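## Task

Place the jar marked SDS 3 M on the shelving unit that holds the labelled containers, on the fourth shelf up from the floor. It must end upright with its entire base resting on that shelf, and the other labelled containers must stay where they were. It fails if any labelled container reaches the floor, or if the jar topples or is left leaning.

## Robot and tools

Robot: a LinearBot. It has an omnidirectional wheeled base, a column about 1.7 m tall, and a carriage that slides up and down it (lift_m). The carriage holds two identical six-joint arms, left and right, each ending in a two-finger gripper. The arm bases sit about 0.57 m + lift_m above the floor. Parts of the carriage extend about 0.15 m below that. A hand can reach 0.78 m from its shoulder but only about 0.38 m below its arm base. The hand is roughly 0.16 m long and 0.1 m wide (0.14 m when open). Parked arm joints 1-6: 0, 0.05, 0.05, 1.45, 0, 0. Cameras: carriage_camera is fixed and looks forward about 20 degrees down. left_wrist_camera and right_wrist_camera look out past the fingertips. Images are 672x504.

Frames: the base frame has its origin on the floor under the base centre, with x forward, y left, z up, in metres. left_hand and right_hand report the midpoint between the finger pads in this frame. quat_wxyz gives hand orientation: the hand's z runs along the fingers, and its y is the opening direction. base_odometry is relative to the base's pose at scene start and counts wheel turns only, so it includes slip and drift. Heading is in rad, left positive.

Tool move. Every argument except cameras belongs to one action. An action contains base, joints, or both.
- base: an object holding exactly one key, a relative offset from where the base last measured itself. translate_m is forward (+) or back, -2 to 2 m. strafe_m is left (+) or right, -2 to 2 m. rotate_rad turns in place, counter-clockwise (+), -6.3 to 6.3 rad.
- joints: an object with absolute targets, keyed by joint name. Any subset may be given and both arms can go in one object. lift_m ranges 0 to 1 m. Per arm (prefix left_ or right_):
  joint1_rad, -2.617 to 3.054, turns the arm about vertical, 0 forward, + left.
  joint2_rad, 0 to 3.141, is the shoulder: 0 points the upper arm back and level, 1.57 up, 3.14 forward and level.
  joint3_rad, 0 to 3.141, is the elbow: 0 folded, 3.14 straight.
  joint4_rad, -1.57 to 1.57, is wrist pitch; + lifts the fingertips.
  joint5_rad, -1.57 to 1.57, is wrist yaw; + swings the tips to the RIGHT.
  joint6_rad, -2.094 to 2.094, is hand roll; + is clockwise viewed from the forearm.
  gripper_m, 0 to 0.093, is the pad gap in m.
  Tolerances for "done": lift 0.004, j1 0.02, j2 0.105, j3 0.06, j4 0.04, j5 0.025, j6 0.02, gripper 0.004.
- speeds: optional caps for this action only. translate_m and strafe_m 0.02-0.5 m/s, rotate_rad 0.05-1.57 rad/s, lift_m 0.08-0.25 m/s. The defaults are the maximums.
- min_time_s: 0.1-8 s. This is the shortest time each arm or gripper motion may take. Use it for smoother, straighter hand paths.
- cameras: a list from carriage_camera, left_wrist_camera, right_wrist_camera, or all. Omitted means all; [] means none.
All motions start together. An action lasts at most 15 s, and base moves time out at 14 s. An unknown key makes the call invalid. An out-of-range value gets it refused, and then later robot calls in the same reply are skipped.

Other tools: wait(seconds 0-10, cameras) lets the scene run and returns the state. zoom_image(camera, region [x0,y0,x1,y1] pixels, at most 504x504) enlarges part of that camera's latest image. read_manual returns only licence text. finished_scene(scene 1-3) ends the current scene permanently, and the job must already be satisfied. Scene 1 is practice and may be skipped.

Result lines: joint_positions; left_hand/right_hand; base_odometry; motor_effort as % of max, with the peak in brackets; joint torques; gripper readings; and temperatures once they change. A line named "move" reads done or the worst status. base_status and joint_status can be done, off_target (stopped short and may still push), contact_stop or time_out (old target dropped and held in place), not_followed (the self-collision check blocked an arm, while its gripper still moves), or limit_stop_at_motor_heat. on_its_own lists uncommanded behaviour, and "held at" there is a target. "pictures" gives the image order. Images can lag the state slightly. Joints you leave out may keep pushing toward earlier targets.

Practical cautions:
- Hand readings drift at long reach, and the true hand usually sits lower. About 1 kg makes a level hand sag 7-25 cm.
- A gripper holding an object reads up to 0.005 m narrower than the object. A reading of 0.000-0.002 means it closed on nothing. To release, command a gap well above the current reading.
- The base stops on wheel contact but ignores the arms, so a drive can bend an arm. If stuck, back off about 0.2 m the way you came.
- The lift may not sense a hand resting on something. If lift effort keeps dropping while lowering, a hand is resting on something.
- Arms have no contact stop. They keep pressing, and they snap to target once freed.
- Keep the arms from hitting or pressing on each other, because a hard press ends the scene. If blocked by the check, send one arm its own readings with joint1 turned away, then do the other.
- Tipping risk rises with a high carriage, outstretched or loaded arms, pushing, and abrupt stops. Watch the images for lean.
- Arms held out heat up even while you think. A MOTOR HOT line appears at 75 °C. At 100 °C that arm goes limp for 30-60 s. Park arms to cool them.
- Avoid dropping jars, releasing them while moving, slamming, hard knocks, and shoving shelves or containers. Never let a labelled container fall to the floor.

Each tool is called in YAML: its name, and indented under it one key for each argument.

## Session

move:

Scene clock: 0.00 s.
Joint torques (N m): no reading
base_odometry: x=+0.000 y=+0.000 heading=+0.000
base_status: not commanded
joint_positions: lift_m=+0.300 left_joint1_rad=+0.003 left_joint2_rad=+0.041 left_joint3_rad=+0.027 left_joint4_rad=+1.437 left_joint5_rad=+0.023 left_joint6_rad=-0.040 left_gripper_m=+0.09396 right_joint1_rad=-0.006 right_joint2_rad=+0.054 right_joint3_rad=+0.055 right_joint4_rad=+1.492 right_joint5_rad=+0.035 right_joint6_rad=-0.048 right_gripper_m=+0.09396
joint_status: not commanded
motor_effort: lift_m=+37 drive_wheels=-3
left_hand: x=+0.2632 y=+0.3069 z=+1.3110 quat_wxyz=(+0.997, +0.010, +0.074, -0.019) (m; base frame)
right_hand: x=+0.2454 y=-0.3169 z=+1.3199 quat_wxyz=(+0.999, +0.017, +0.040, -0.028) (m; base frame)
pictures: carriage_camera, left_wrist_camera, right_wrist_camera
camera_calibration:
carriage_camera: T_world_to_cam=[[-0.0639136, -0.997492, -0.0304054, 0.0499761], [-0.298547, 0.0481838, -0.953178, 1.28642], [0.952252, -0.0518436, -0.300878, 0.248047], [0, 0, 0, 1]] pos_world=[0.151047, 0.000725986, 1.30234]
left_wrist_camera: T_world_to_cam=[[0.0246522, -0.999537, -0.0178557, 0.330982], [0.727466, 0.0301874, -0.68548, 0.704818], [0.685701, 0.00390917, 0.727873, -1.01642], [0, 0, 0, 1]] pos_world=[0.176067, 0.313526, 1.22887]
right_wrist_camera: T_world_to_cam=[[-0.0592002, -0.997992, 0.0225308, -0.326762], [0.745477, -0.0592094, -0.663897, 0.676533], [0.663898, -0.0225066, 0.747485, -1.03305], [0, 0, 0, 1]] pos_world=[0.162158, -0.309299, 1.2287]

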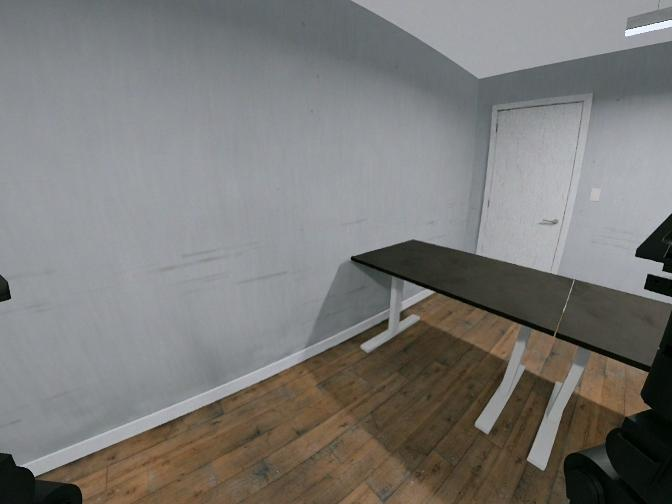

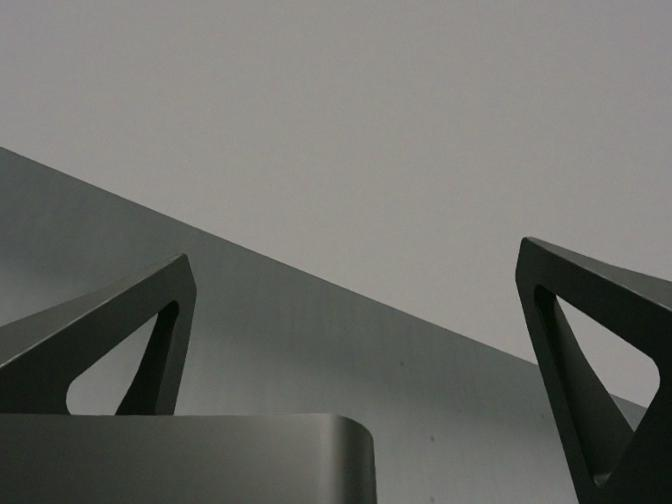

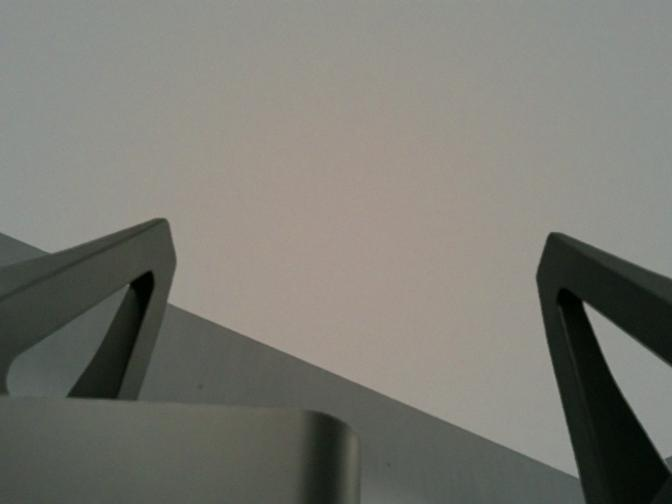

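move:
  base: {"rotate_rad": -0.75}
  cameras: ["carriage_camera"]

zoom_image:
  camera: "carriage_camera"
  region: [200, 200, 620, 400]

Scene clock: 2.50 s.
Joint torques (N m): left_arm=[0.36 4.3 6.61 -0.09 -0.14 -0.17] | right_arm=[-0.42 3.48 7.42 -0.19 0.03 0.03]
move: done
base_odometry: x=+0.000 y=+0.000 heading=-0.750
base_status: done
joint_positions: lift_m=+0.300 left_joint1_rad=+0.003 left_joint2_rad=+0.041 left_joint3_rad=+0.027 left_joint4_rad=+1.436 left_joint5_rad=+0.023 left_joint6_rad=-0.040 left_gripper_m=+0.09396 right_joint1_rad=-0.006 right_joint2_rad=+0.054 right_joint3_rad=+0.055 right_joint4_rad=+1.492 right_joint5_rad=+0.035 right_joint6_rad=-0.048 right_gripper_m=+0.09396
motor_effort: lift_m=+38(40) drive_wheels=+5(14)
left_hand: x=+0.2633 y=+0.3069 z=+1.3109 quat_wxyz=(+0.997, +0.010, +0.074, -0.019) (m; base frame)
right_hand: x=+0.2454 y=-0.3169 z=+1.3199 quat_wxyz=(+0.999, +0.017, +0.040, -0.028) (m; base frame)
pictures: carriage_camera
camera_calibration:
carriage_camera: T_world_to_cam=[[-0.0639136, -0.997492, -0.0304054, 0.0499761], [-0.298547, 0.0481838, -0.953178, 1.28642], [0.952252, -0.0518436, -0.300878, 0.248047], [0, 0, 0, 1]]

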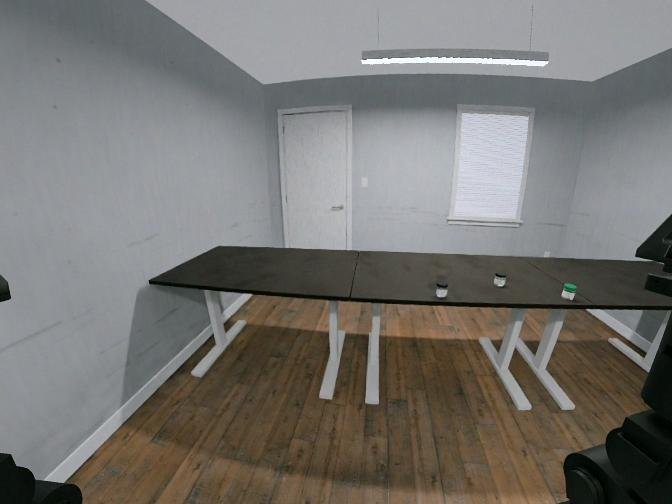

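Scaled by 1.200 from the camera's 672x504 image, which has a finer 960x720 frame.

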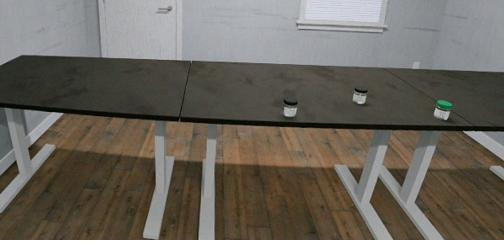

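move:
  base: {"rotate_rad": -0.04}
  cameras: []

move:
  base: {"strafe_m": -0.5}
  cameras: []

move:
  base: {"translate_m": 0.4}
  cameras: ["carriage_camera"]

zoom_image:
  camera: "carriage_camera"
  region: [300, 270, 500, 370]

Scene clock: 3.83 s.
move: done
base_status: done
motor_effort: lift_m=+37(39) drive_wheels=+4(10)
pictures: none

Scene clock: 7.03 s.
move: done
base_status: done
motor_effort: lift_m=+39(40) drive_wheels=-7(18)
pictures: none

Scene clock: 9.83 s.
Joint torques (N m): left_arm=[0.5 4.25 6.89 -0.08 -0.08 -0.14] | right_arm=[-0.38 3.6 7.39 -0.18 0.02 0.02]
move: done
base_odometry: x=-0.074 y=-0.636 heading=-0.791
base_status: done
joint_positions: lift_m=+0.300 left_joint1_rad=+0.004 left_joint2_rad=+0.041 left_joint3_rad=+0.027 left_joint4_rad=+1.435 left_joint5_rad=+0.023 left_joint6_rad=-0.040 left_gripper_m=+0.09396 right_joint1_rad=-0.005 right_joint2_rad=+0.054 right_joint3_rad=+0.055 right_joint4_rad=+1.491 right_joint5_rad=+0.035 right_joint6_rad=-0.048 right_gripper_m=+0.09396
motor_effort: lift_m=+37(39) drive_wheels=-7(11)
left_hand: x=+0.2637 y=+0.3069 z=+1.3109 quat_wxyz=(+0.997, +0.010, +0.075, -0.019) (m; base frame)
right_hand: x=+0.2457 y=-0.3169 z=+1.3199 quat_wxyz=(+0.999, +0.017, +0.040, -0.027) (m; base frame)
pictures: carriage_camera
camera_calibration:
carriage_camera: T_world_to_cam=[[-0.0639136, -0.997492, -0.0304054, 0.0499761], [-0.298547, 0.0481838, -0.953178, 1.28642], [0.952252, -0.0518436, -0.300878, 0.248047], [0, 0, 0, 1]]

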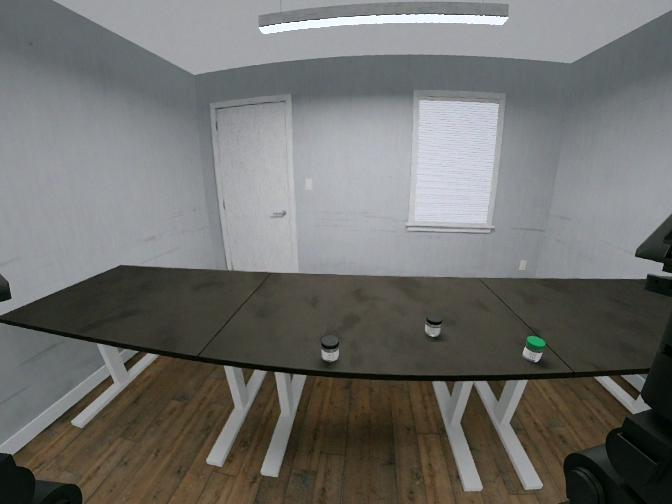

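Scaled by 2.520 from the camera's 672x504 image, which has a finer 960x720 frame.

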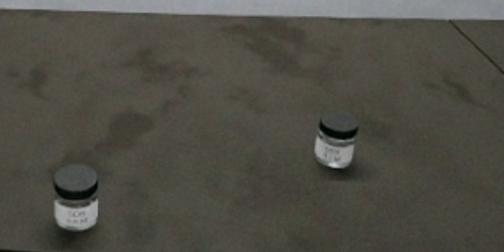

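zoom_image:
  camera: "carriage_camera"
  region: [312, 328, 350, 366]

zoom_image:
  camera: "carriage_camera"
  region: [416, 308, 454, 346]

zoom_image:
  camera: "carriage_camera"
  region: [514, 330, 552, 368]

Scaled by 13.263 from the camera's 672x504 image, which has a finer 960x720 frame.

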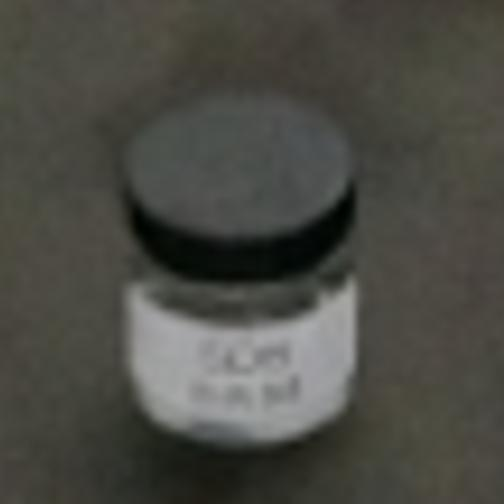

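Scaled by 13.263 from the camera's 672x504 image, which has a finer 960x720 frame.

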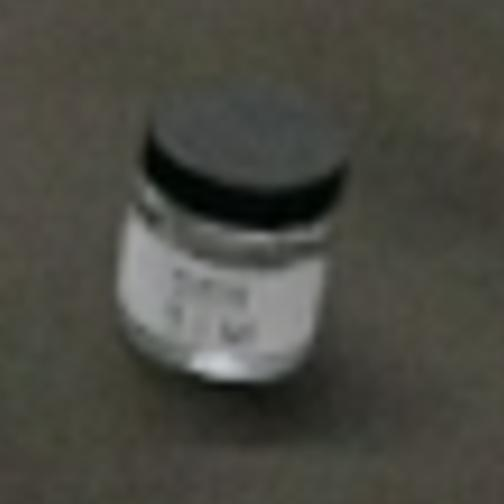

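Scaled by 13.263 from the camera's 672x504 image, which has a finer 960x720 frame.

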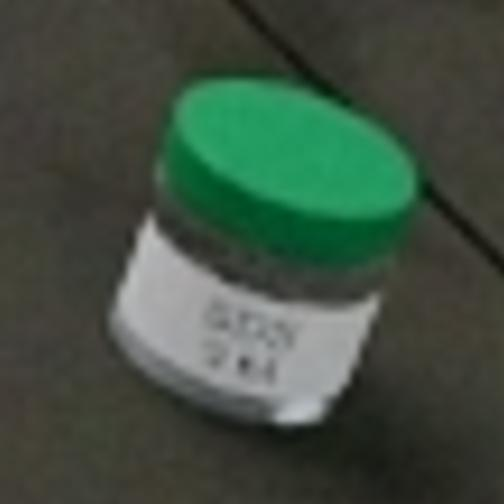

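move:
  base: {"translate_m": -0.13}
  joints: {"lift_m":0.55}
  cameras: []

move:
  base: {"strafe_m": -0.325}
  joints: {"right_joint1_rad":0,"right_joint2_rad":2.603,"right_joint3_rad":0.722,"right_joint4_rad":1.531,"right_joint5_rad":0,"right_joint6_rad":0,"right_gripper_m":0.093}
  min_time_s: 2.5
  cameras: ["carriage_camera","right_wrist_camera"]

move:
  joints: {"lift_m":0.4}
  cameras: ["carriage_camera","right_wrist_camera"]

Scene clock: 13.80 s.
move: done
base_status: done
joint_status: all done
motor_effort: lift_m=+38(49) drive_wheels=-8(15)
pictures: none

Scene clock: 16.60 s.
move: done
base_status: done
joint_status: all done
motor_effort: lift_m=+41(41) drive_wheels=-5(12)
pictures: carriage_camera, right_wrist_camera
camera_calibration:
carriage_camera: T_world_to_cam=[[-0.0639136, -0.997492, -0.0304054, 0.0575734], [-0.298547, 0.0481838, -0.953178, 1.52458], [0.952252, -0.0518436, -0.300878, 0.323226], [0, 0, 0, 1]]
right_wrist_camera: T_world_to_cam=[[0.0410197, -0.999135, 0.00675832, -0.345473], [-0.846784, -0.0383536, -0.530552, 1.12419], [0.530352, 0.0160403, -0.847626, 0.656392], [0, 0, 0, 1]]

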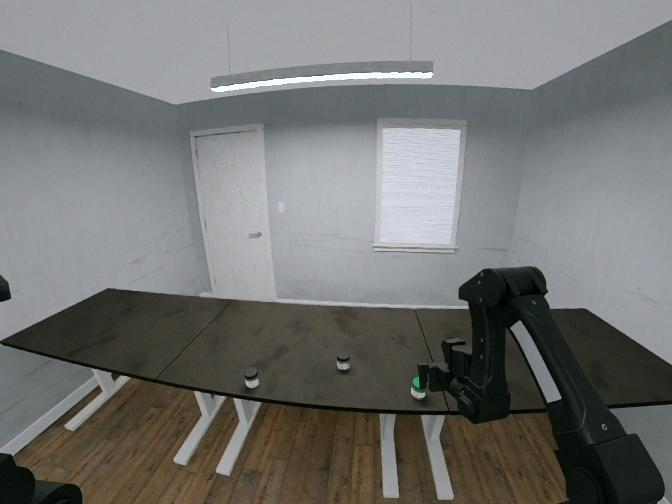

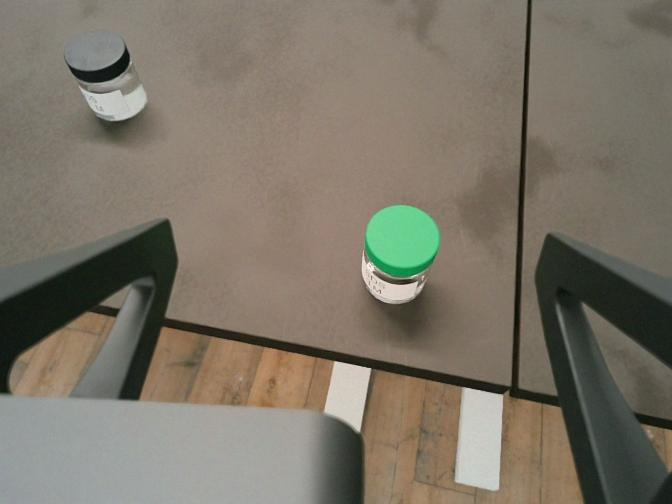

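Scene clock: 17.73 s.
Joint torques (N m): left_arm=[0.42 4.27 6.54 -0.07 -0.15 -0.13] | right_arm=[0.17 -8.02 2.7 2 -0.1 0.17]
move: done
base_odometry: x=-0.396 y=-0.773 heading=-0.790
joint_positions: lift_m=+0.400 left_joint1_rad=+0.004 left_joint2_rad=+0.041 left_joint3_rad=+0.027 left_joint4_rad=+1.436 left_joint5_rad=+0.023 left_joint6_rad=-0.040 left_gripper_m=+0.09396 right_joint1_rad=-0.006 right_joint2_rad=+2.597 right_joint3_rad=+0.713 right_joint4_rad=+1.522 right_joint5_rad=+0.012 right_joint6_rad=-0.015 right_gripper_m=+0.09312
joint_status: all done
motor_effort: lift_m=+34(37) drive_wheels=-4(5)
left_hand: x=+0.2635 y=+0.3070 z=+1.4112 quat_wxyz=(+0.997, +0.010, +0.075, -0.019) (m; base frame)
right_hand: x=+0.6819 y=-0.3153 z=+0.8987 quat_wxyz=(+0.568, -0.001, +0.823, -0.011) (m; base frame)
pictures: carriage_camera, right_wrist_camera
camera_calibration:
carriage_camera: T_world_to_cam=[[-0.0639136, -0.997492, -0.0304054, 0.0530253], [-0.298547, 0.0481838, -0.953178, 1.38201], [0.952252, -0.0518436, -0.300878, 0.27822], [0, 0, 0, 1]]
right_wrist_camera: T_world_to_cam=[[0.0410925, -0.999137, 0.00599986, -0.34375], [-0.84576, -0.0379804, -0.53221, 1.045], [0.531979, 0.0167954, -0.846591, 0.526964], [0, 0, 0, 1]]

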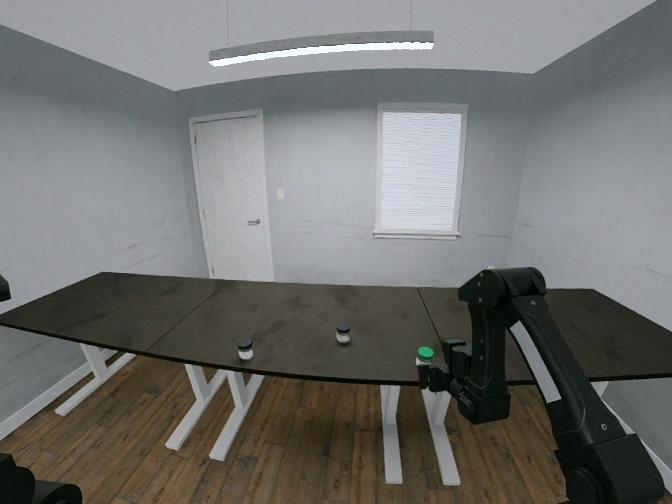

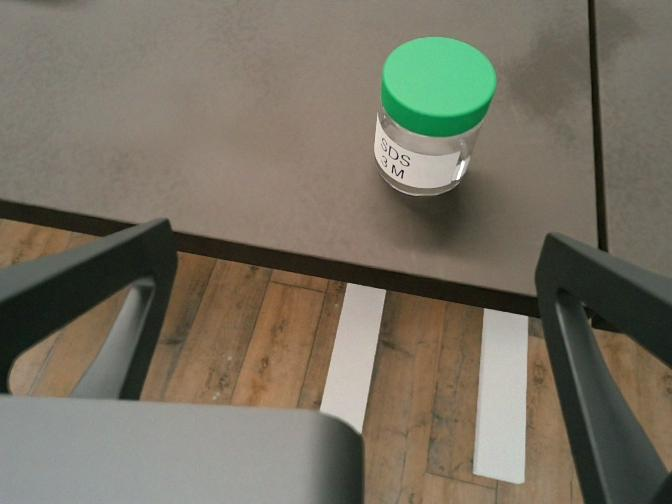

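move:
  base: {"strafe_m": -0.046}
  cameras: []

move:
  base: {"translate_m": 0.05}
  cameras: ["right_wrist_camera"]

move:
  joints: {"lift_m":0.32}
  cameras: ["right_wrist_camera"]

Scene clock: 19.83 s.
move: done
base_status: done
motor_effort: lift_m=+33(36) drive_wheels=-3(11)
pictures: none

Scene clock: 21.00 s.
move: done
base_status: done
motor_effort: lift_m=+35(35) drive_wheels=-6(11)
pictures: right_wrist_camera
camera_calibration:
right_wrist_camera: T_world_to_cam=[[0.0435507, -0.999037, 0.00523821, -0.343817], [-0.84566, -0.0396553, -0.532246, 1.04448], [0.531942, 0.01875, -0.846573, 0.527567], [0, 0, 0, 1]]

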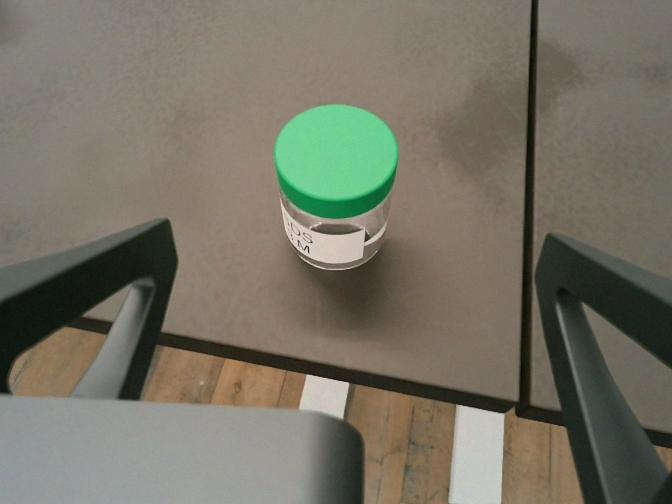

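Scene clock: 21.87 s.
Joint torques (N m): left_arm=[0.14 3.92 6.74 -0.09 -0.06 -0.11] | right_arm=[0.05 -8.03 2.66 2.03 -0.08 0.2]
move: done
base_odometry: x=-0.394 y=-0.841 heading=-0.791
joint_positions: lift_m=+0.320 left_joint1_rad=+0.005 left_joint2_rad=+0.041 left_joint3_rad=+0.027 left_joint4_rad=+1.435 left_joint5_rad=+0.023 left_joint6_rad=-0.040 left_gripper_m=+0.09396 right_joint1_rad=-0.004 right_joint2_rad=+2.597 right_joint3_rad=+0.714 right_joint4_rad=+1.524 right_joint5_rad=+0.011 right_joint6_rad=-0.015 right_gripper_m=+0.09312
joint_status: all done
motor_effort: lift_m=+34(38) drive_wheels=-5(6)
left_hand: x=+0.2637 y=+0.3070 z=+1.3312 quat_wxyz=(+0.997, +0.010, +0.075, -0.019) (m; base frame)
right_hand: x=+0.6825 y=-0.3145 z=+0.8194 quat_wxyz=(+0.569, -0.001, +0.822, -0.010) (m; base frame)
pictures: right_wrist_camera
camera_calibration:
right_wrist_camera: T_world_to_cam=[[0.0435345, -0.999037, 0.00538333, -0.343536], [-0.844032, -0.0396619, -0.534824, 1.00374], [0.534523, 0.0187396, -0.844946, 0.457031], [0, 0, 0, 1]]

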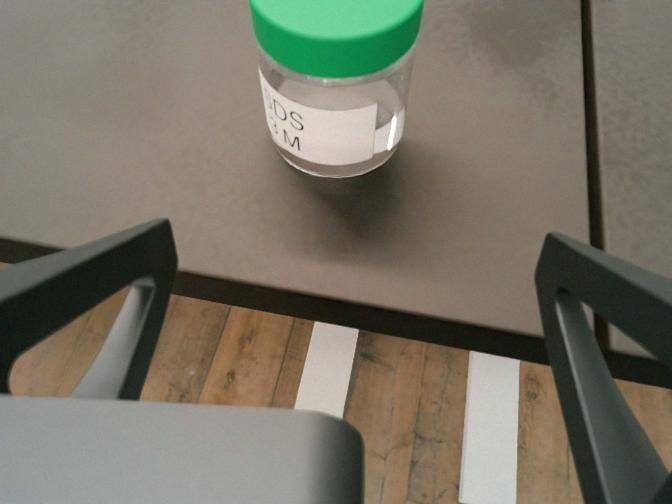

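move:
  joints: {"right_joint1_rad":0.012,"right_joint2_rad":2.729,"right_joint3_rad":1.229,"right_joint4_rad":1.15}
  min_time_s: 2
  cameras: ["right_wrist_camera","carriage_camera"]

move:
  joints: {"lift_m":0.295}
  cameras: ["right_wrist_camera"]

Scene clock: 24.77 s.
move: done
joint_status: all done
motor_effort: lift_m=+34(36) drive_wheels=-5(5)
pictures: carriage_camera, right_wrist_camera
camera_calibration:
carriage_camera: T_world_to_cam=[[-0.0639136, -0.997492, -0.0304054, 0.0505931], [-0.298547, 0.0481838, -0.953178, 1.30576], [0.952252, -0.0518436, -0.300878, 0.254152], [0, 0, 0, 1]]
right_wrist_camera: T_world_to_cam=[[0.0521917, -0.998618, 0.00625298, -0.351201], [-0.833718, -0.0470184, -0.550185, 1.09363], [0.549719, 0.0235019, -0.835019, 0.370145], [0, 0, 0, 1]]

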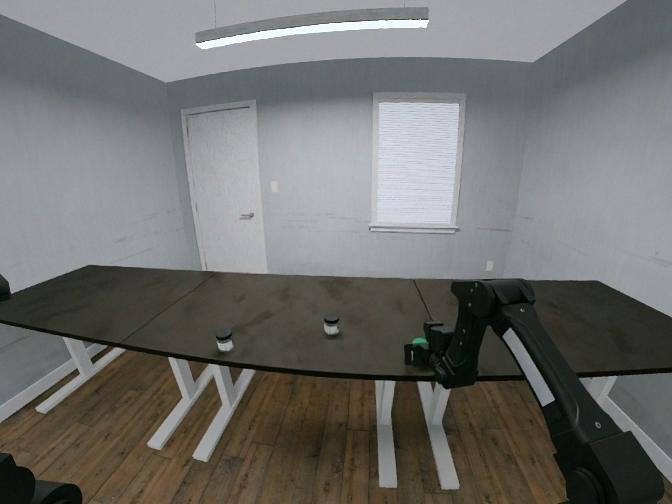

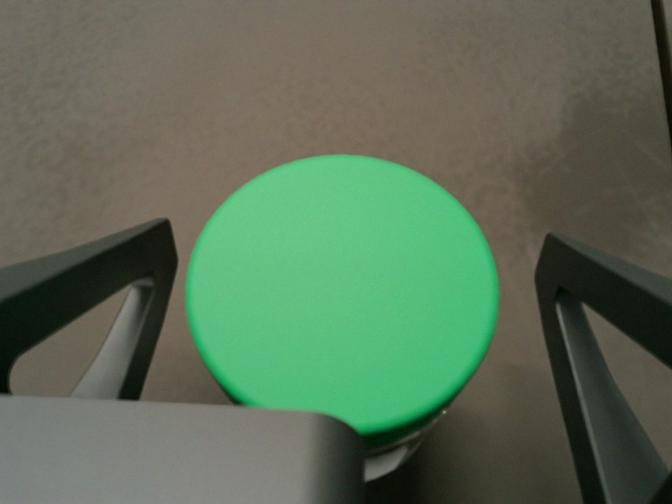

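Scene clock: 25.37 s.
Joint torques (N m): left_arm=[0.18 4.12 6.95 -0.09 -0.11 -0.11] | right_arm=[0.34 -10.1 6.04 1.83 -0.03 0.12]
move: done
base_odometry: x=-0.394 y=-0.841 heading=-0.791
joint_positions: lift_m=+0.295 left_joint1_rad=+0.005 left_joint2_rad=+0.041 left_joint3_rad=+0.027 left_joint4_rad=+1.435 left_joint5_rad=+0.023 left_joint6_rad=-0.040 left_gripper_m=+0.09396 right_joint1_rad=+0.005 right_joint2_rad=+2.718 right_joint3_rad=+1.215 right_joint4_rad=+1.163 right_joint5_rad=+0.010 right_joint6_rad=-0.010 right_gripper_m=+0.09312
joint_status: all done
motor_effort: lift_m=+33(36) drive_wheels=+3(5)
left_hand: x=+0.2637 y=+0.3070 z=+1.3062 quat_wxyz=(+0.997, +0.010, +0.075, -0.019) (m; base frame)
right_hand: x=+0.7938 y=-0.3097 z=+0.7818 quat_wxyz=(+0.577, -0.003, +0.817, -0.005) (m; base frame)
pictures: right_wrist_camera
camera_calibration:
right_wrist_camera: T_world_to_cam=[[0.0516092, -0.998667, 0.00125878, -0.346511], [-0.833099, -0.0437479, -0.551391, 1.08079], [0.550711, 0.0274082, -0.834246, 0.347214], [0, 0, 0, 1]]

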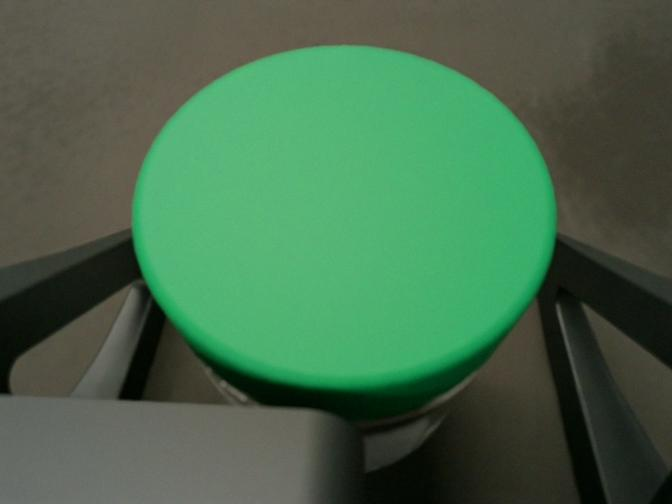

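move:
  joints: {"right_gripper_m":0.056}
  min_time_s: 2
  cameras: ["right_wrist_camera"]

Scene clock: 27.90 s.
Joint torques (N m): left_arm=[0.24 4.14 6.9 -0.06 -0.16 -0.1] | right_arm=[0.18 -10.14 5.93 1.81 -0.08 0.12]
move: done
base_odometry: x=-0.394 y=-0.841 heading=-0.791
joint_positions: lift_m=+0.295 left_joint1_rad=+0.005 left_joint2_rad=+0.041 left_joint3_rad=+0.027 left_joint4_rad=+1.435 left_joint5_rad=+0.023 left_joint6_rad=-0.040 left_gripper_m=+0.09396 right_joint1_rad=+0.006 right_joint2_rad=+2.718 right_joint3_rad=+1.215 right_joint4_rad=+1.163 right_joint5_rad=+0.009 right_joint6_rad=-0.010 right_gripper_m=+0.05613
joint_status: all done
motor_effort: lift_m=+33(35) drive_wheels=+3(3)
left_hand: x=+0.2637 y=+0.3070 z=+1.3062 quat_wxyz=(+0.997, +0.010, +0.075, -0.019) (m; base frame)
right_hand: x=+0.7938 y=-0.3086 z=+0.7818 quat_wxyz=(+0.577, -0.004, +0.817, -0.005) (m; base frame)
pictures: right_wrist_camera
camera_calibration:
right_wrist_camera: T_world_to_cam=[[0.0542102, -0.998529, 0.000877302, -0.347172], [-0.832983, -0.0457072, -0.551407, 1.08015], [0.550636, 0.0291611, -0.834236, 0.347779], [0, 0, 0, 1]]

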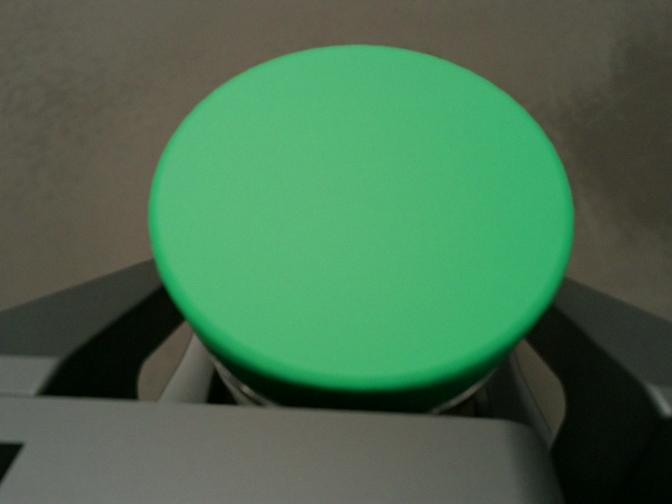

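Tighten, then lift and retreat.

move:
  joints: {"right_gripper_m":0.05}
  min_time_s: 1
  cameras: []

move:
  joints: {"lift_m":0.45}
  cameras: ["right_wrist_camera"]

Scene clock: 29.47 s.
move: done
joint_status: all done
motor_effort: lift_m=+34(35) drive_wheels=+3(3)
pictures: none

Scene clock: 30.63 s.
Joint torques (N m): left_arm=[0.2 4.21 6.74 -0.16 -0.08 -0.09] | right_arm=[0.08 -10.92 5.97 2.11 -0.07 0.15]
move: done
base_odometry: x=-0.394 y=-0.841 heading=-0.791
joint_positions: lift_m=+0.450 left_joint1_rad=+0.005 left_joint2_rad=+0.041 left_joint3_rad=+0.027 left_joint4_rad=+1.435 left_joint5_rad=+0.023 left_joint6_rad=-0.040 left_gripper_m=+0.09396 right_joint1_rad=+0.006 right_joint2_rad=+2.728 right_joint3_rad=+1.215 right_joint4_rad=+1.137 right_joint5_rad=+0.009 right_joint6_rad=-0.010 right_gripper_m=+0.05382
joint_status: all done
motor_effort: lift_m=+39(50) drive_wheels=+3(5)
left_hand: x=+0.2637 y=+0.3070 z=+1.4607 quat_wxyz=(+0.997, +0.010, +0.075, -0.019) (m; base frame)
right_hand: x=+0.7895 y=-0.3087 z=+0.9253 quat_wxyz=(+0.563, -0.004, +0.827, -0.005) (m; base frame)
pictures: right_wrist_camera
camera_calibration:
right_wrist_camera: T_world_to_cam=[[0.0542115, -0.998529, -0.000805167, -0.345536], [-0.851818, -0.0458256, -0.52183, 1.14312], [0.521025, 0.028975, -0.853049, 0.510517], [0, 0, 0, 1]]

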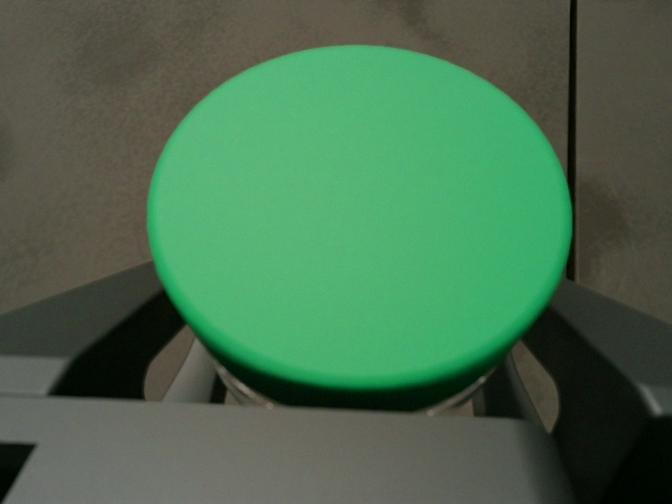

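move:
  base: {"translate_m": -0.6}
  joints: {"right_joint2_rad":2.603,"right_joint3_rad":0.722,"right_joint4_rad":1.531}
  min_time_s: 2
  speeds: {"translate_m":0.3}
  cameras: []

move:
  base: {"rotate_rad": 3.1416}
  joints: {"lift_m":0.75}
  speeds: {"rotate_rad":1.0}
  cameras: ["carriage_camera","right_wrist_camera"]

Scene clock: 35.17 s.
move: done
base_status: done
joint_status: all done
motor_effort: lift_m=+40(42) drive_wheels=-3(14)
pictures: none

Scene clock: 39.87 s.
Joint torques (N m): left_arm=[0.46 4.16 6.69 -0.02 -0.19 -0.08] | right_arm=[0.13 -10.47 1.42 1.99 -0.05 0.13]
move: done
base_odometry: x=-0.816 y=-0.414 heading=+2.351
base_status: done
joint_positions: lift_m=+0.750 left_joint1_rad=+0.005 left_joint2_rad=+0.041 left_joint3_rad=+0.027 left_joint4_rad=+1.435 left_joint5_rad=+0.023 left_joint6_rad=-0.040 left_gripper_m=+0.09398 right_joint1_rad=+0.008 right_joint2_rad=+2.627 right_joint3_rad=+0.724 right_joint4_rad=+1.520 right_joint5_rad=+0.009 right_joint6_rad=-0.010 right_gripper_m=+0.05382
joint_status: all done
motor_effort: lift_m=+39(51) drive_wheels=+5(13)
left_hand: x=+0.2638 y=+0.3070 z=+1.7607 quat_wxyz=(+0.997, +0.010, +0.075, -0.019) (m; base frame)
right_hand: x=+0.6795 y=-0.3085 z=+1.2372 quat_wxyz=(+0.560, -0.005, +0.829, -0.004) (m; base frame)
pictures: carriage_camera, right_wrist_camera
camera_calibration:
carriage_camera: T_world_to_cam=[[-0.0639136, -0.997492, -0.0304054, 0.0636544], [-0.298547, 0.0481838, -0.953178, 1.71522], [0.952252, -0.0518436, -0.300878, 0.383402], [0, 0, 0, 1]]
right_wrist_camera: T_world_to_cam=[[0.0561084, -0.998424, -0.00117086, -0.339951], [-0.855685, -0.0474826, -0.515313, 1.2063], [0.514446, 0.0299153, -0.857001, 0.843596], [0, 0, 0, 1]]

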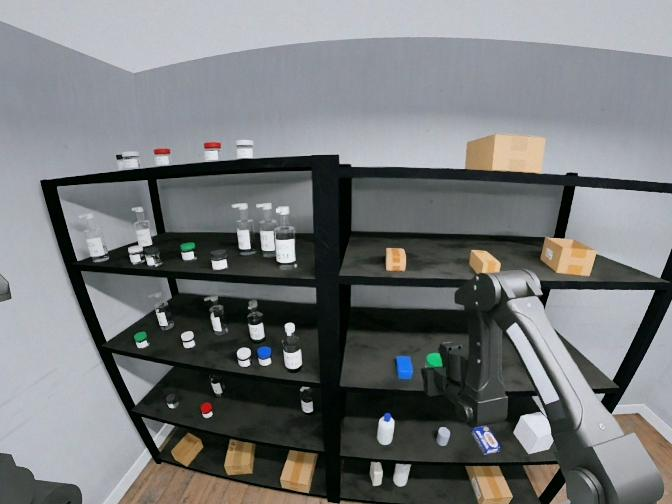

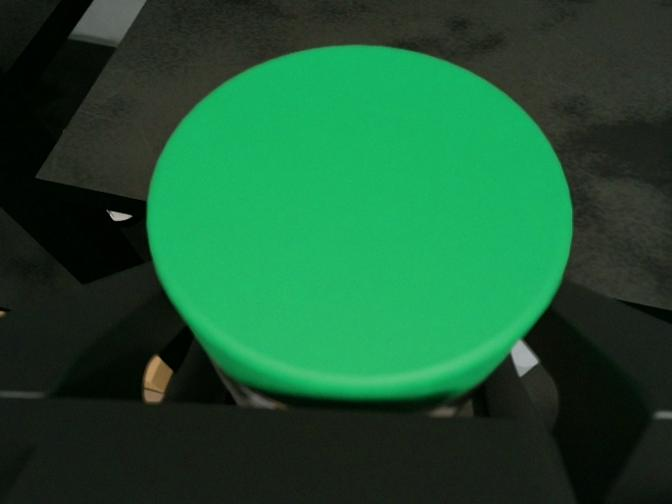

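move:
  joints: {"lift_m":0.97}
  cameras: ["carriage_camera"]

zoom_image:
  camera: "carriage_camera"
  region: [100, 230, 350, 410]

Scene clock: 42.50 s.
Joint torques (N m): left_arm=[0.27 4.07 6.52 -0.07 -0.11 -0.1] | right_arm=[-0.02 -10.36 1.36 2.07 -0.06 0.12]
move: done
base_odometry: x=-0.816 y=-0.414 heading=+2.351
joint_positions: lift_m=+0.970 left_joint1_rad=+0.005 left_joint2_rad=+0.041 left_joint3_rad=+0.027 left_joint4_rad=+1.435 left_joint5_rad=+0.023 left_joint6_rad=-0.040 left_gripper_m=+0.09398 right_joint1_rad=+0.008 right_joint2_rad=+2.627 right_joint3_rad=+0.724 right_joint4_rad=+1.517 right_joint5_rad=+0.009 right_joint6_rad=-0.010 right_gripper_m=+0.05382
joint_status: all done
motor_effort: lift_m=+39(50) drive_wheels=+5(5)
left_hand: x=+0.2638 y=+0.3070 z=+1.9808 quat_wxyz=(+0.997, +0.010, +0.075, -0.019) (m; base frame)
right_hand: x=+0.6792 y=-0.3085 z=+1.4566 quat_wxyz=(+0.558, -0.005, +0.830, -0.004) (m; base frame)
pictures: carriage_camera
camera_calibration:
carriage_camera: T_world_to_cam=[[-0.0639136, -0.997492, -0.0304054, 0.0703447], [-0.298547, 0.0481838, -0.953178, 1.92495], [0.952252, -0.0518436, -0.300878, 0.449606], [0, 0, 0, 1]]

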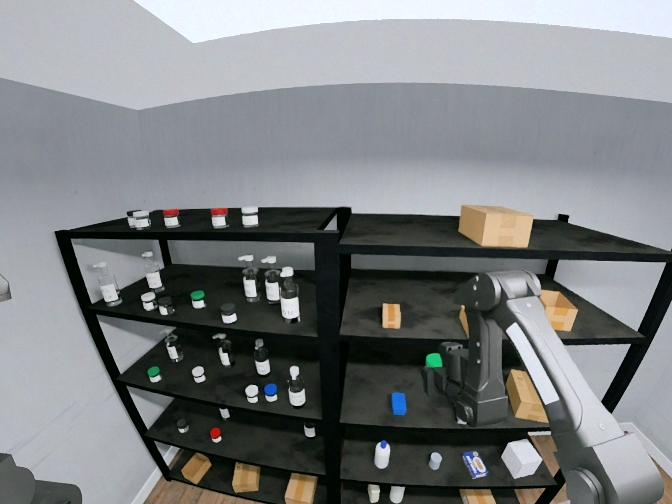

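Scaled by 2.016 from the camera's 672x504 image, which has a finer 960x720 frame.

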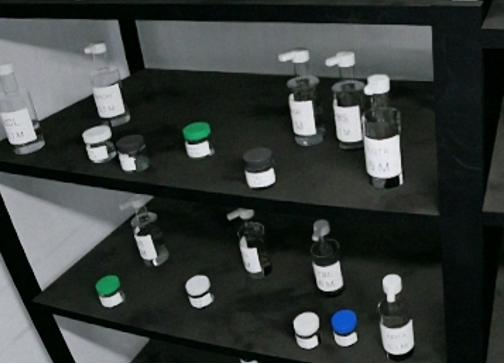

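move:
  base: {"strafe_m": 0.604}
  joints: {"lift_m":1.0}
  speeds: {"strafe_m":0.25}
  cameras: ["carriage_camera"]

move:
  base: {"translate_m": 0.19}
  speeds: {"translate_m":0.15}
  cameras: ["carriage_camera","right_wrist_camera"]

Scene clock: 47.50 s.
move: done
base_status: done
joint_status: all done
joint sent to its limit — lift_m, upper limit.
motor_effort: lift_m=+39(49) drive_wheels=-8(17)
pictures: carriage_camera
camera_calibration:
carriage_camera: T_world_to_cam=[[-0.0639136, -0.997492, -0.0304054, 0.0711938], [-0.298547, 0.0481838, -0.953178, 1.95157], [0.952252, -0.0518436, -0.300878, 0.458008], [0, 0, 0, 1]]

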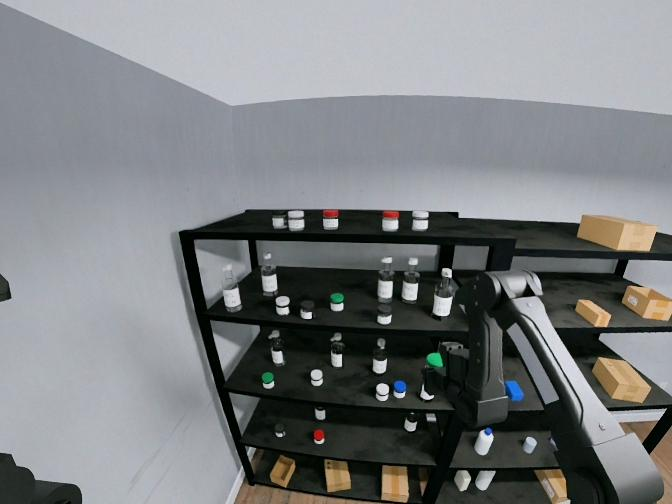

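Scene clock: 49.80 s.
Joint torques (N m): left_arm=[0.2 4.04 6.57 -0.14 -0.12 -0.14] | right_arm=[-0.1 -10.39 1.26 2 -0.07 0.13]
move: done
base_odometry: x=-1.379 y=-0.705 heading=+2.352
base_status: done
joint_positions: lift_m=+0.998 left_joint1_rad=+0.005 left_joint2_rad=+0.041 left_joint3_rad=+0.027 left_joint4_rad=+1.435 left_joint5_rad=+0.023 left_joint6_rad=-0.040 left_gripper_m=+0.09398 right_joint1_rad=+0.009 right_joint2_rad=+2.626 right_joint3_rad=+0.724 right_joint4_rad=+1.518 right_joint5_rad=+0.009 right_joint6_rad=-0.010 right_gripper_m=+0.05382
motor_effort: lift_m=+39(41) drive_wheels=-4(10)
left_hand: x=+0.2635 y=+0.3070 z=+2.0088 quat_wxyz=(+0.997, +0.010, +0.075, -0.019) (m; base frame)
right_hand: x=+0.6796 y=-0.3080 z=+1.4853 quat_wxyz=(+0.559, -0.005, +0.829, -0.004) (m; base frame)
pictures: carriage_camera, right_wrist_camera
camera_calibration:
carriage_camera: T_world_to_cam=[[-0.0639136, -0.997492, -0.0304054, 0.0711938], [-0.298547, 0.0481838, -0.953178, 1.95157], [0.952252, -0.0518436, -0.300878, 0.458008], [0, 0, 0, 1]]
right_wrist_camera: T_world_to_cam=[[0.0571075, -0.998367, -0.00156059, -0.339229], [-0.85603, -0.0481612, -0.514677, 1.33335], [0.513761, 0.0307279, -0.857383, 1.05743], [0, 0, 0, 1]]

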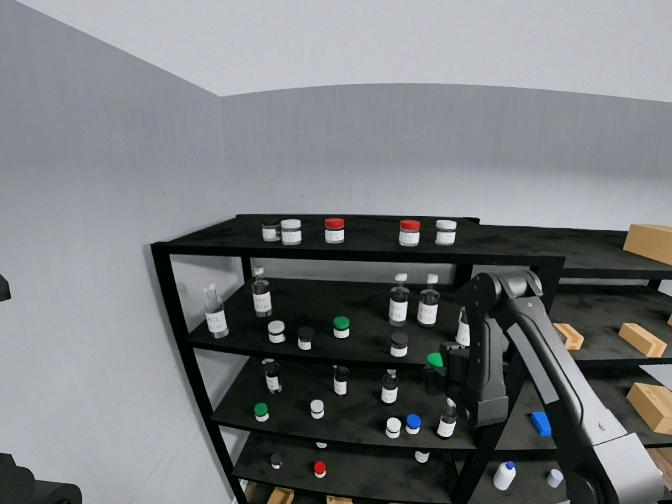

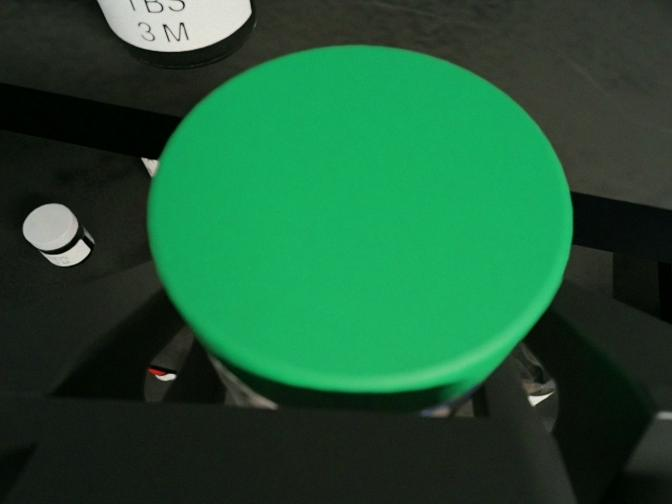

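move:
  base: {"strafe_m": -0.036}
  speeds: {"strafe_m":0.1}
  cameras: []

move:
  joints: {"right_joint1_rad":0.003,"right_joint2_rad":2.729,"right_joint3_rad":1.229,"right_joint4_rad":1.15}
  min_time_s: 2.5
  cameras: ["carriage_camera","right_wrist_camera"]

zoom_image:
  camera: "carriage_camera"
  region: [340, 250, 540, 400]

Scene clock: 53.10 s.
move: done
base_status: done
motor_effort: lift_m=+39(40) drive_wheels=-4(11)
pictures: none

Scene clock: 55.90 s.
Joint torques (N m): left_arm=[0.31 4.11 6.61 -0.08 -0.15 -0.13] | right_arm=[-1.02 -9.69 6.67 1.92 -0.07 0.11]
move: done
base_odometry: x=-1.353 y=-0.679 heading=+2.352
joint_positions: lift_m=+0.998 left_joint1_rad=+0.005 left_joint2_rad=+0.041 left_joint3_rad=+0.027 left_joint4_rad=+1.435 left_joint5_rad=+0.023 left_joint6_rad=-0.040 left_gripper_m=+0.09398 right_joint1_rad=+0.009 right_joint2_rad=+2.713 right_joint3_rad=+1.206 right_joint4_rad=+1.145 right_joint5_rad=+0.007 right_joint6_rad=-0.010 right_gripper_m=+0.05382
joint_status: all done
motor_effort: lift_m=+38(41) drive_wheels=-4(4)
left_hand: x=+0.2635 y=+0.3070 z=+2.0088 quat_wxyz=(+0.997, +0.010, +0.075, -0.019) (m; base frame)
right_hand: x=+0.7903 y=-0.3067 z=+1.4801 quat_wxyz=(+0.568, -0.006, +0.823, -0.003) (m; base frame)
pictures: carriage_camera, right_wrist_camera
camera_calibration:
carriage_camera: T_world_to_cam=[[-0.0639136, -0.997492, -0.0304054, 0.0711938], [-0.298547, 0.0481838, -0.953178, 1.95157], [0.952252, -0.0518436, -0.300878, 0.458008], [0, 0, 0, 1]]
right_wrist_camera: T_world_to_cam=[[0.0581983, -0.998305, -0.000944722, -0.346082], [-0.844792, -0.0487447, -0.532871, 1.44328], [0.531921, 0.0318103, -0.846196, 0.96547], [0, 0, 0, 1]]

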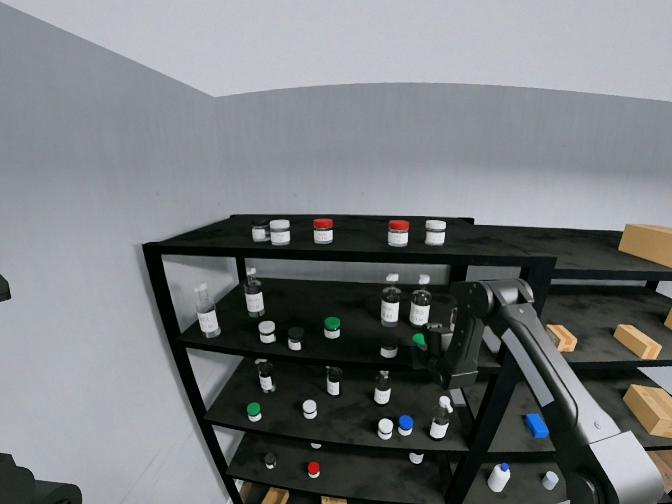

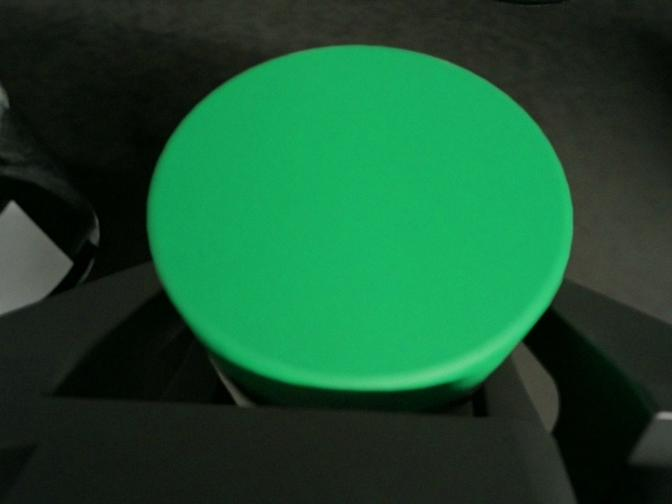

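Scaled by 2.520 from the camera's 672x504 image, which has a finer 960x720 frame.

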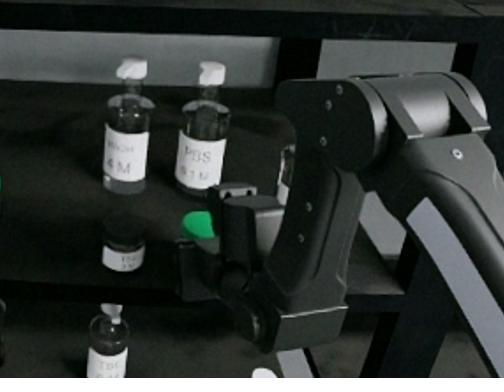

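move:
  base: {"strafe_m": -0.015}
  speeds: {"strafe_m":0.05}
  cameras: []

move:
  base: {"translate_m": 0.035}
  joints: {"lift_m":0.985}
  speeds: {"translate_m":0.05,"lift_m":0.08}
  cameras: ["carriage_camera","right_wrist_camera"]

zoom_image:
  camera: "carriage_camera"
  region: [340, 290, 480, 400]

Scene clock: 58.00 s.
move: done
base_status: done
motor_effort: lift_m=+39(40) drive_wheels=-3(11)
pictures: none

Scene clock: 59.20 s.
Joint torques (N m): left_arm=[0.23 4.34 6.6 -0.03 -0.13 -0.09] | right_arm=[-0.47 -9.76 6.02 1.79 -0.03 0.09]
move: done
base_odometry: x=-1.367 y=-0.644 heading=+2.352
base_status: done
joint_positions: lift_m=+0.985 left_joint1_rad=+0.004 left_joint2_rad=+0.041 left_joint3_rad=+0.027 left_joint4_rad=+1.435 left_joint5_rad=+0.023 left_joint6_rad=-0.040 left_gripper_m=+0.09398 right_joint1_rad=+0.004 right_joint2_rad=+2.713 right_joint3_rad=+1.213 right_joint4_rad=+1.165 right_joint5_rad=+0.006 right_joint6_rad=-0.008 right_gripper_m=+0.05381
joint_status: all done
motor_effort: lift_m=+33(36) drive_wheels=-6(10)
left_hand: x=+0.2635 y=+0.3070 z=+1.9964 quat_wxyz=(+0.997, +0.010, +0.075, -0.019) (m; base frame)
right_hand: x=+0.7941 y=-0.3098 z=+1.4742 quat_wxyz=(+0.579, -0.003, +0.815, -0.004) (m; base frame)
pictures: carriage_camera, right_wrist_camera
camera_calibration:
carriage_camera: T_world_to_cam=[[-0.0639136, -0.997492, -0.0304054, 0.0708151], [-0.298547, 0.0481838, -0.953178, 1.9397], [0.952252, -0.0518436, -0.300878, 0.45426], [0, 0, 0, 1]]
right_wrist_camera: T_world_to_cam=[[0.0530693, -0.99859, -0.00147324, -0.344569], [-0.830712, -0.0433288, -0.555013, 1.46643], [0.554167, 0.030678, -0.83184, 0.91937], [0, 0, 0, 1]]

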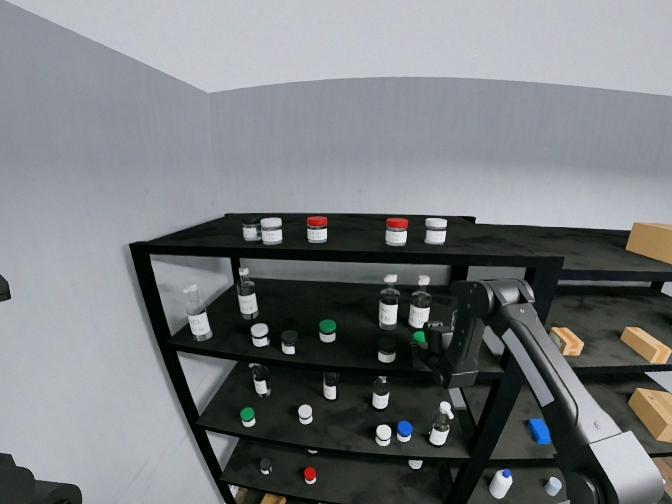

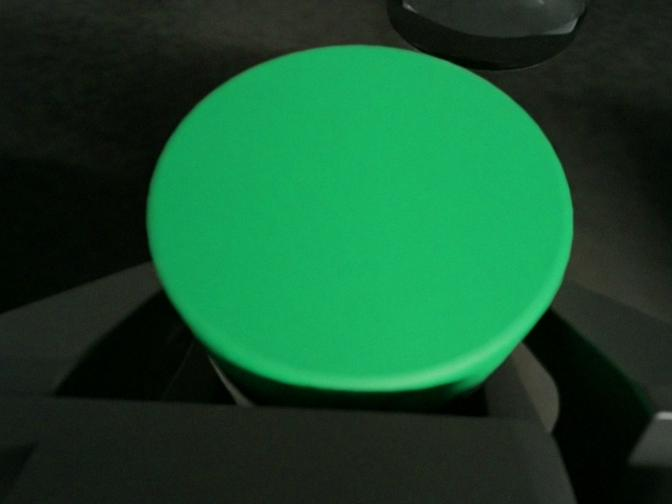

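Scaled by 3.600 from the camera's 672x504 image, which has a finer 960x720 frame.

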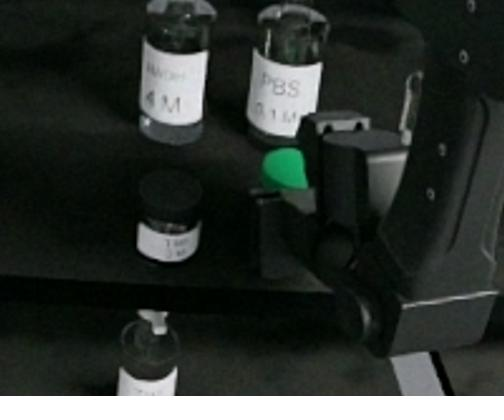

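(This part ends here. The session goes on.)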